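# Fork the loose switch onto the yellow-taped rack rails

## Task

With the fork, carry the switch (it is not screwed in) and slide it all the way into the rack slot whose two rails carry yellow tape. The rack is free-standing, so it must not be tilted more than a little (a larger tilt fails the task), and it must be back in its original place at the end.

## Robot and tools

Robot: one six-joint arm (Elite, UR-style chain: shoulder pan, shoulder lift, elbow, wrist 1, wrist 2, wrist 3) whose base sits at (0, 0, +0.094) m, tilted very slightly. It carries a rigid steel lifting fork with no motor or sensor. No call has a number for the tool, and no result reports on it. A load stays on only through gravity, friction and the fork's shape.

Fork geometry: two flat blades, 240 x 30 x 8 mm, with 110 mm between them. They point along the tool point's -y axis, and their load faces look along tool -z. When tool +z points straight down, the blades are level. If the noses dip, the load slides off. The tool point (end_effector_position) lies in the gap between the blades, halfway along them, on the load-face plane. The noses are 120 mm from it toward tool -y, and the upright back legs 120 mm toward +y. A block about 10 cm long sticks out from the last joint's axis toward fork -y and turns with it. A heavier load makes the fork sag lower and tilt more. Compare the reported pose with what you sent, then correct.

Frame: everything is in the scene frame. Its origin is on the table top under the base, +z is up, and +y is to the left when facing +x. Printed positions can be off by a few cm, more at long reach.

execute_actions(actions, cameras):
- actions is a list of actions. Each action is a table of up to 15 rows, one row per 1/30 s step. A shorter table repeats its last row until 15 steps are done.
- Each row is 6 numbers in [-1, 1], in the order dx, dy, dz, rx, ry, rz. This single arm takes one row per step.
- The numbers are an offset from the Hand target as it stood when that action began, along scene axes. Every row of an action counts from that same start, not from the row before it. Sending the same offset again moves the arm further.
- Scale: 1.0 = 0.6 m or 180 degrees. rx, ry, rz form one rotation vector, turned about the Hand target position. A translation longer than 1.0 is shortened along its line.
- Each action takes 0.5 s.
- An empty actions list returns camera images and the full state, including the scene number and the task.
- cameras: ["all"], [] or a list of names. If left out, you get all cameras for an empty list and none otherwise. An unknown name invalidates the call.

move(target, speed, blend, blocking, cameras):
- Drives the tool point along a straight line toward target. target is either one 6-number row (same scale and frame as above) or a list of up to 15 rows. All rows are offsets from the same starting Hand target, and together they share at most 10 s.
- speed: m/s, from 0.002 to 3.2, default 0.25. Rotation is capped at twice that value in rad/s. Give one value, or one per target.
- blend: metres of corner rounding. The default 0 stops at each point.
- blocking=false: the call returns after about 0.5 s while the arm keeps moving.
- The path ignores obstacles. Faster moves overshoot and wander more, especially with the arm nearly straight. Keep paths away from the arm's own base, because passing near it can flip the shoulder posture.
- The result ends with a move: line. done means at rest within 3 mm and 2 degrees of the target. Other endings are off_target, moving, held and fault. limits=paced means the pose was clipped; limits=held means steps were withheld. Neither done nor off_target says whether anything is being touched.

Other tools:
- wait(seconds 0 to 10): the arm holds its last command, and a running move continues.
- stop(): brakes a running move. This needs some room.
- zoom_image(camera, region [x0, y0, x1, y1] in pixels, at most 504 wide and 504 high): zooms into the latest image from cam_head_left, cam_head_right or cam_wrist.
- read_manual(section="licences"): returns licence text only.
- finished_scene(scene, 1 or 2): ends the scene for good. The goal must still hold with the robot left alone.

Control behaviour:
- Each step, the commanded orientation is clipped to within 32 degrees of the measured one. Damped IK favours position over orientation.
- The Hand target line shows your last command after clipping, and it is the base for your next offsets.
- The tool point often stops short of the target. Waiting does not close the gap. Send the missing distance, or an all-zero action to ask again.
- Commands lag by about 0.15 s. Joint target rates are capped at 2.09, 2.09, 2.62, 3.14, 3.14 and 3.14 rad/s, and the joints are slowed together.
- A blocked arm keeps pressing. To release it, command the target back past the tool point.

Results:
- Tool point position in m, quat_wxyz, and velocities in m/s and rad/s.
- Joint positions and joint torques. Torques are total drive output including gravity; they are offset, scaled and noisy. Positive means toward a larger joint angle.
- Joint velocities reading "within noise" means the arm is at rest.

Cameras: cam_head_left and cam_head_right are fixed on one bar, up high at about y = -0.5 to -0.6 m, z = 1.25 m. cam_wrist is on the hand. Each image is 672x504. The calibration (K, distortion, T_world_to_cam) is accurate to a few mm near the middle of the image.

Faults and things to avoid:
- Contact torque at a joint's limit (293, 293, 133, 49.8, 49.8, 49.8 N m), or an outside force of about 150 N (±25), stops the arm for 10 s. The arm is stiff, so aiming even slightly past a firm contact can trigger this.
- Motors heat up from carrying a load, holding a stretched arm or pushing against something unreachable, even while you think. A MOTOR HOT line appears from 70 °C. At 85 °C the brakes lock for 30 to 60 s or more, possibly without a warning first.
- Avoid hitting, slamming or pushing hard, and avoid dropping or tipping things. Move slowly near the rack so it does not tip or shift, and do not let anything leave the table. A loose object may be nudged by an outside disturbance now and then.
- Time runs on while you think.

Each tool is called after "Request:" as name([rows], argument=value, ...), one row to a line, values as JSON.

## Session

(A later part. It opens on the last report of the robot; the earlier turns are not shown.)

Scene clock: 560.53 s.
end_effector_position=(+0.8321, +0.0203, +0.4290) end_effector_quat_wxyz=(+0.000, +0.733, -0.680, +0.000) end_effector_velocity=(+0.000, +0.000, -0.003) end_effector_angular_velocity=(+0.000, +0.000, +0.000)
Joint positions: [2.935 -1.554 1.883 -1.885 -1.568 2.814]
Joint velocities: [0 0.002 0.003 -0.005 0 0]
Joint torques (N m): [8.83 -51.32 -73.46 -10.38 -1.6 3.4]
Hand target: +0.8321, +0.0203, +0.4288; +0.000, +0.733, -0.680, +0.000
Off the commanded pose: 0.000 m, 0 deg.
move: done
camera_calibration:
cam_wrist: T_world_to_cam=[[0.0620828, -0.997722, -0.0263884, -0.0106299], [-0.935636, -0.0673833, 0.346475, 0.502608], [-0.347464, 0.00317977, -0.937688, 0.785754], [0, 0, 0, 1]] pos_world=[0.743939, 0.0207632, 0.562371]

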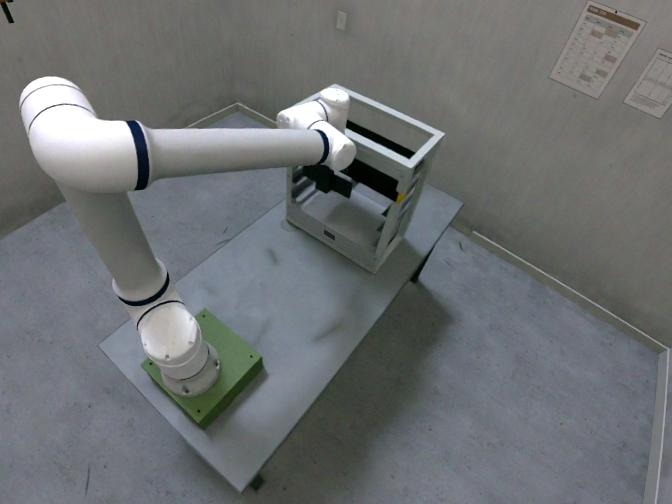

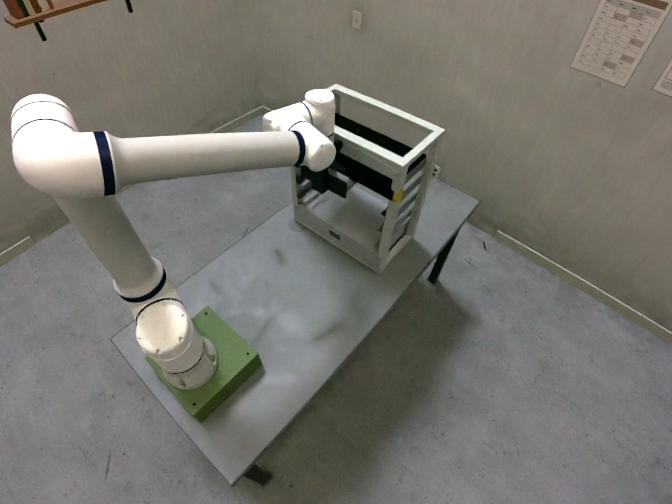

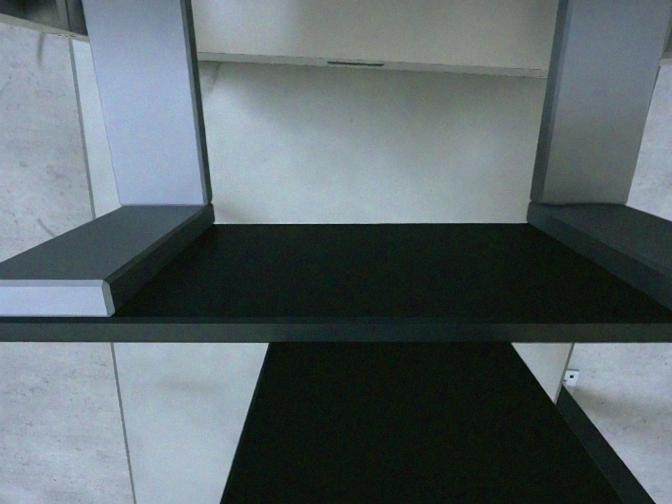

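Request:
move([
  [-0.35, -0.0119, 0, 0, 0, 0],
  [-0.35, -0.0289, 0.0629, 0, 0, -0.0131],
], speed=[0.15, 0.1], blend=[0.005, 0], cameras=["all"])

Request:
zoom_image(camera="cam_head_right", region=[280, 110, 420, 230])

Request:
zoom_image(camera="cam_head_left", region=[280, 110, 420, 230])

Scene clock: 569.20 s.
end_effector_position=(+0.6221, +0.0030, +0.4664) end_effector_quat_wxyz=(+0.000, +0.719, -0.695, +0.000)
Joint positions: [2.797 -1.958 2.132 -1.73 -1.57 2.716]
Joint torques (N m): [-21.17 -39.44 -100.84 -5.35 0.57 3.36]
Hand target: +0.6221, +0.0029, +0.4666; +0.000, +0.719, -0.695, +0.000
Off the commanded pose: 0.000 m, 0 deg.
move: done
camera_calibration:
cam_wrist: T_world_to_cam=[[0.0211859, -0.999427, -0.0264033, 0.0116257], [-0.937629, -0.0290279, 0.346422, 0.293193], [-0.34699, 0.0174173, -0.937707, 0.747496], [0, 0, 0, 1]] pos_world=[0.534034, 0.00711044, 0.599671]

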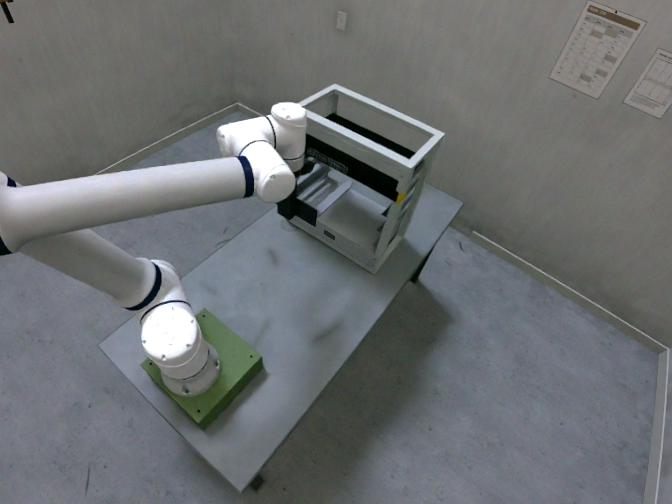

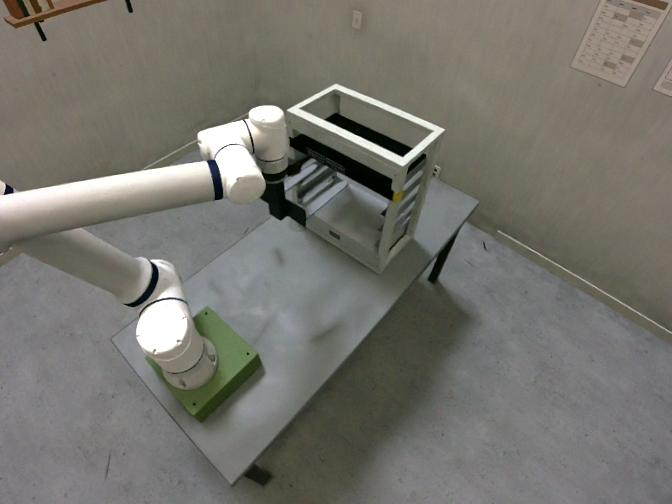

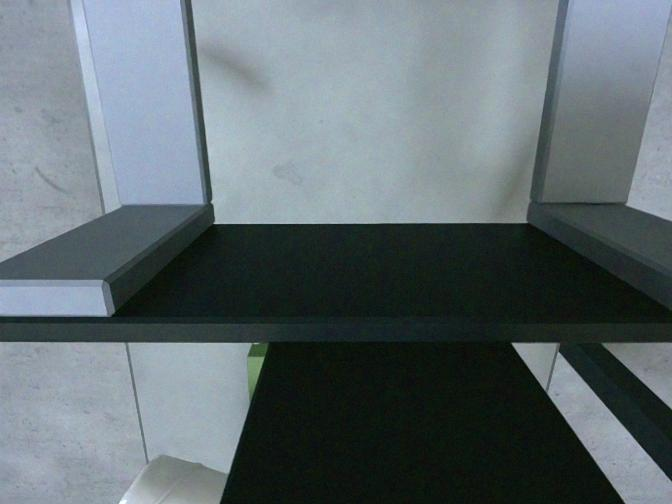

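Scaled by 3.600.

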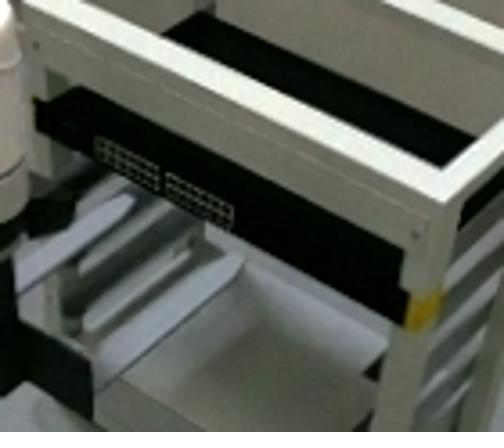

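Scaled by 3.600.

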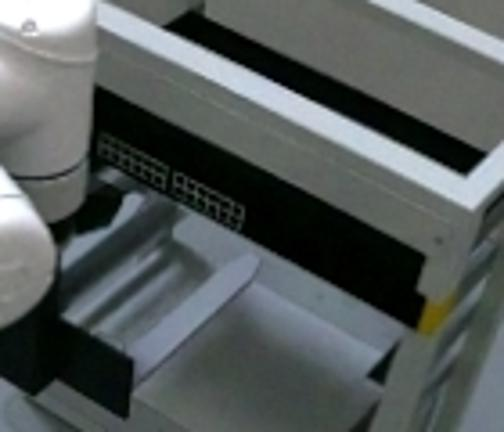

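Request:
move(target=[0.05, 0.0017, 0, 0, 0, 0], speed=0.08)

Request:
execute_actions([
  [[0.002, 0.0001, 0, 0, 0, 0], [0.005, 0.0002, 0, 0, 0, 0]],
])

Request:
execute_actions([
  [[0.002, 0.0001, 0, 0, 0, 0], [0.004, 0.0001, 0, 0, 0, 0]],
])

Scene clock: 573.83 s.
end_effector_position=(+0.6519, +0.0040, +0.4666) end_effector_quat_wxyz=(+0.000, +0.719, -0.695, +0.000)
Joint positions: [2.823 -1.899 2.096 -1.754 -1.569 2.742]
Joint torques (N m): [7.88 -14.74 -101.02 -10.1 0.66 3.51]
Hand target: +0.6521, +0.0040, +0.4666; +0.000, +0.719, -0.695, +0.000
Off the commanded pose: 0.000 m, 0 deg.
move: done

Scene clock: 574.53 s.
end_effector_position=(+0.6551, +0.0041, +0.4666) end_effector_quat_wxyz=(+0.000, +0.719, -0.695, +0.000)
Joint positions: [2.825 -1.892 2.092 -1.756 -1.569 2.745]
Joint torques (N m): [10.47 -15.44 -101.13 -10.24 0.62 3.55]
Hand target: +0.6551, +0.0041, +0.4666; +0.000, +0.719, -0.695, +0.000
Off the commanded pose: 0.000 m, 0 deg.

Scene clock: 575.23 s.
end_effector_position=(+0.6575, +0.0041, +0.4666) end_effector_quat_wxyz=(+0.000, +0.719, -0.695, +0.000)
Joint positions: [2.827 -1.888 2.089 -1.757 -1.569 2.747]
Joint torques (N m): [9.85 -15.99 -101.03 -10.12 1.92 3.51]
Hand target: +0.6575, +0.0041, +0.4666; +0.000, +0.719, -0.695, +0.000
Off the commanded pose: 0.000 m, 0 deg.

Request:
execute_actions([
  [[0.002, 0.0001, 0, 0, 0, 0], [0.004, 0.0001, 0, 0, 0, 0]],
])

Request:
execute_actions([
  [[0.002, 0.0001, 0, 0, 0, 0], [0.0035, 0.0001, 0, 0, 0, 0]],
])

Request:
execute_actions([
  [[0.002, 0.0001, 0, 0, 0, 0], [0.0035, 0.0001, 0, 0, 0, 0]],
])

Scene clock: 583.37 s.
end_effector_position=(+0.6599, +0.0042, +0.4666) end_effector_quat_wxyz=(+0.000, +0.719, -0.695, +0.000)
Joint positions: [2.829 -1.883 2.086 -1.759 -1.569 2.749]
Joint torques (N m): [9.12 -16.78 -100.63 -10.2 1.94 3.52]
Hand target: +0.6599, +0.0042, +0.4666; +0.000, +0.719, -0.695, +0.000
Off the commanded pose: 0.000 m, 0 deg.

Scene clock: 584.07 s.
end_effector_position=(+0.6620, +0.0042, +0.4666) end_effector_quat_wxyz=(+0.000, +0.719, -0.695, +0.000)
Joint positions: [2.831 -1.879 2.083 -1.761 -1.569 2.75]
Joint torques (N m): [8.61 -17.19 -100.87 -10.34 1.8 3.6]
Hand target: +0.6620, +0.0043, +0.4666; +0.000, +0.719, -0.695, +0.000
Off the commanded pose: 0.000 m, 0 deg.

Scene clock: 584.77 s.
end_effector_position=(+0.6641, +0.0043, +0.4666) end_effector_quat_wxyz=(+0.000, +0.719, -0.695, +0.000)
Joint positions: [2.832 -1.875 2.08 -1.762 -1.569 2.752]
Joint torques (N m): [9.32 -14.53 -102.66 -10.56 2.01 3.26]
Hand target: +0.6641, +0.0043, +0.4666; +0.000, +0.719, -0.695, +0.000
Off the commanded pose: 0.000 m, 0 deg.

Request:
execute_actions([
  [[0.0015, 0.0001, 0, 0, 0, 0], [0.003, 0.0001, 0, 0, 0, 0]],
], cameras=["cam_head_left", "cam_head_right"])

Request:
zoom_image(camera="cam_head_right", region=[290, 130, 370, 210])

Request:
zoom_image(camera="cam_head_left", region=[290, 130, 370, 210])

Scene clock: 588.13 s.
end_effector_position=(+0.6659, +0.0044, +0.4665) end_effector_quat_wxyz=(+0.000, +0.719, -0.695, +0.000)
Joint positions: [2.834 -1.871 2.078 -1.763 -1.569 2.753]
Joint torques (N m): [14.16 12.28 -120.94 -29 8.55 -2.99]
Hand target: +0.6659, +0.0044, +0.4666; +0.000, +0.719, -0.695, +0.000
Off the commanded pose: 0.000 m, 0 deg.
Images, in order (width x height): cam_head_left 672x504, cam_head_right 672x504.

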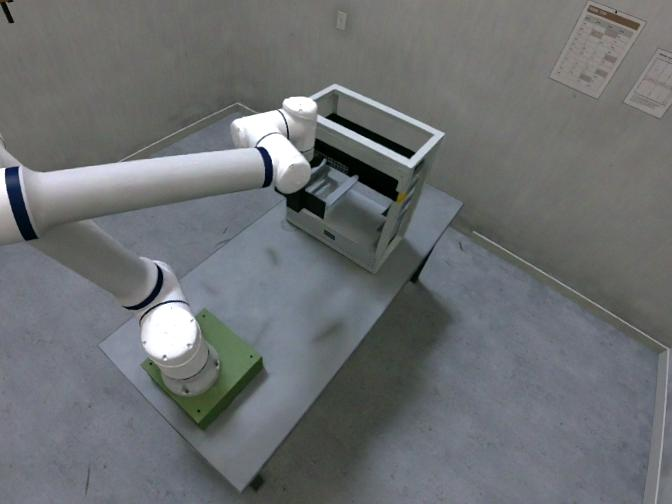

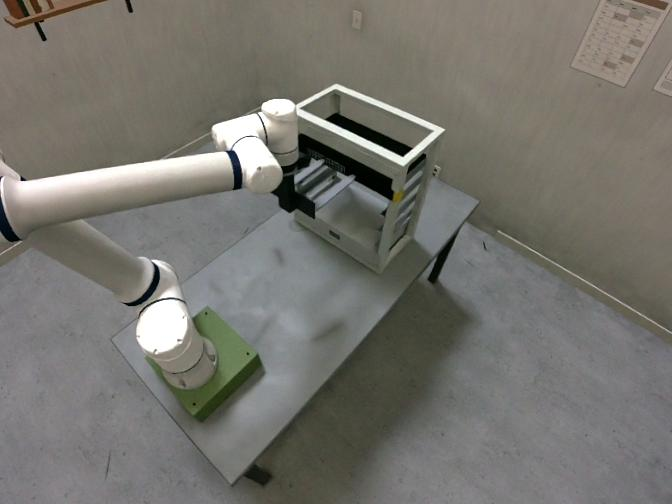

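Scaled by 6.300.

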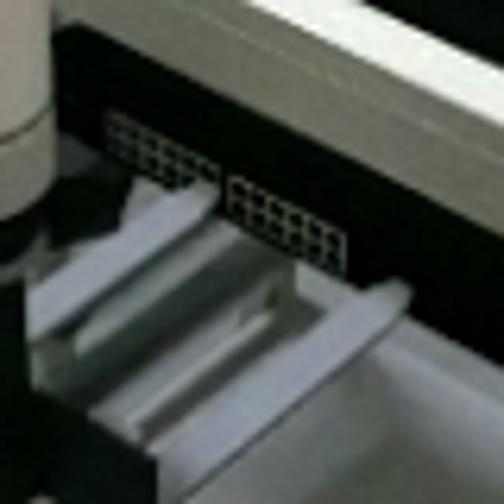

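Scaled by 6.300.

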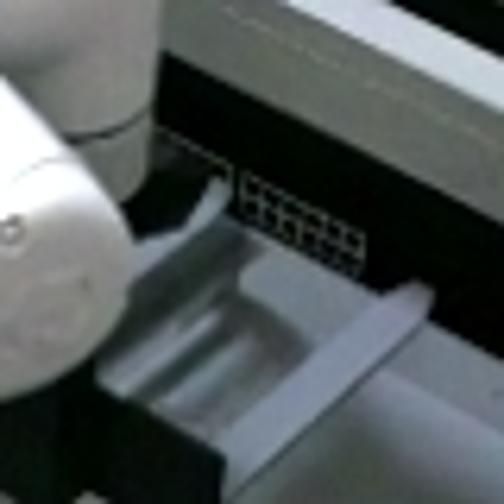

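Request:
move(target=[-0.1, -0.0034, 0, 0, 0, 0], speed=0.1, cameras=["cam_head_left", "cam_head_right"])

Request:
zoom_image(camera="cam_head_right", region=[360, 120, 450, 210])

Request:
zoom_image(camera="cam_head_right", region=[280, 80, 370, 170])

Request:
zoom_image(camera="cam_head_right", region=[350, 190, 440, 280])

Request:
zoom_image(camera="cam_head_left", region=[360, 120, 450, 210])

Request:
zoom_image(camera="cam_head_left", region=[280, 80, 370, 170])

Scene clock: 593.63 s.
end_effector_position=(+0.6061, +0.0023, +0.4665) end_effector_quat_wxyz=(+0.000, +0.719, -0.695, +0.000) end_effector_velocity=(-0.002, +0.000, +0.001) end_effector_angular_velocity=(+0.000, -0.002, +0.000)
Joint positions: [2.782 -1.991 2.15 -1.715 -1.57 2.701]
Joint velocities: [-0.002 -0.005 0.002 0.001 0 -0.002]
Joint torques (N m): [-22.47 -34.95 -76.47 -5.31 1.21 -2.54]
Hand target: +0.6059, +0.0023, +0.4666; +0.000, +0.719, -0.695, +0.000
Off the commanded pose: 0.000 m, 0 deg.
move: done
Images, in order (width x height): cam_head_left 672x504, cam_head_right 672x504.

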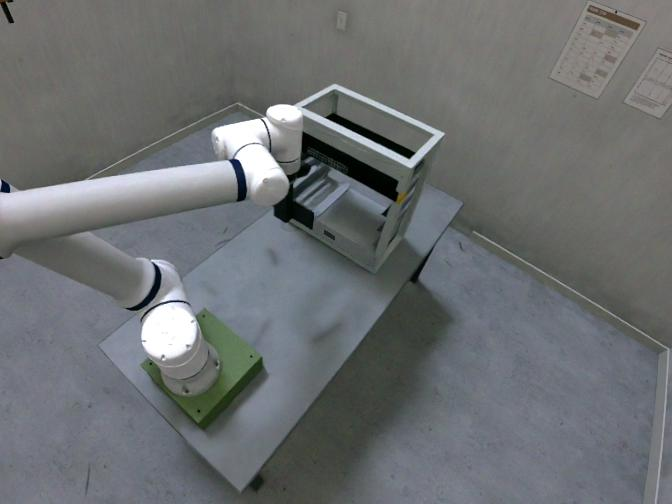

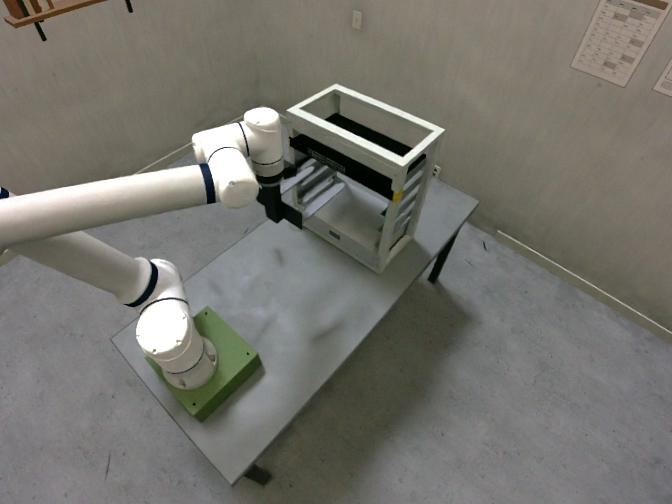

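Scaled by 5.600.

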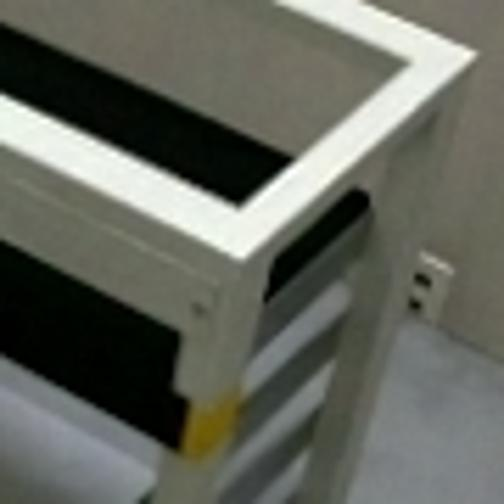

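Scaled by 5.600.

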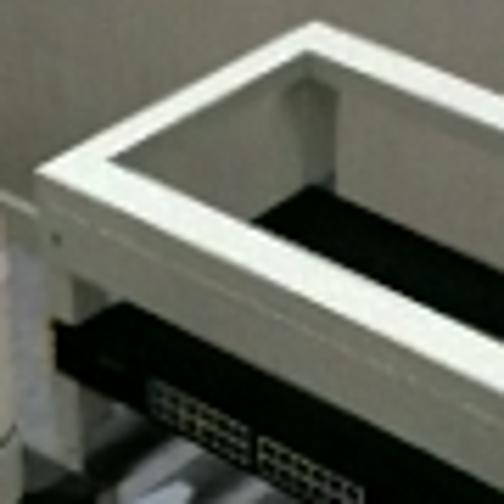

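Scaled by 5.600.

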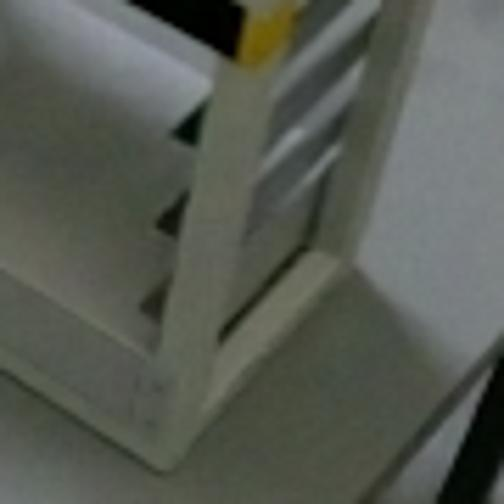

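Scaled by 5.600.

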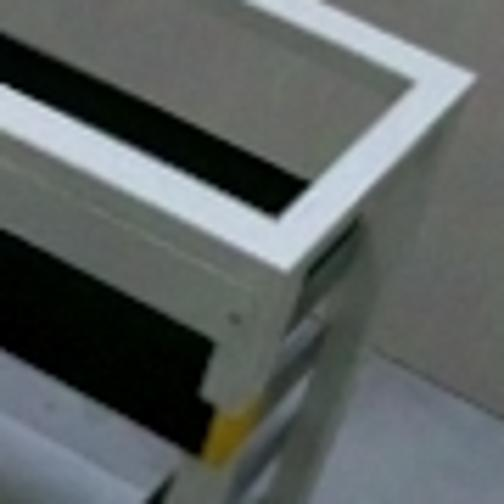

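Scaled by 5.600.

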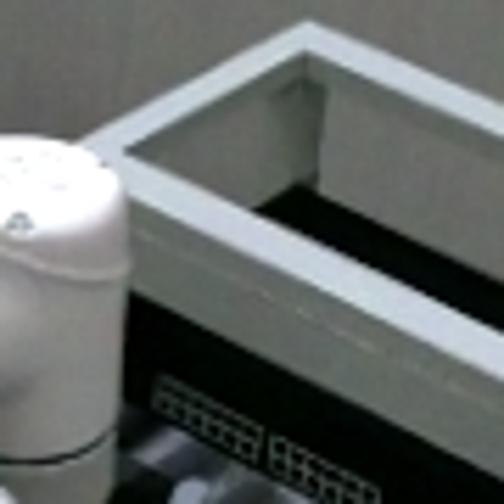

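Request:
finished_scene(scene=2)

The scene is finished: the task was done.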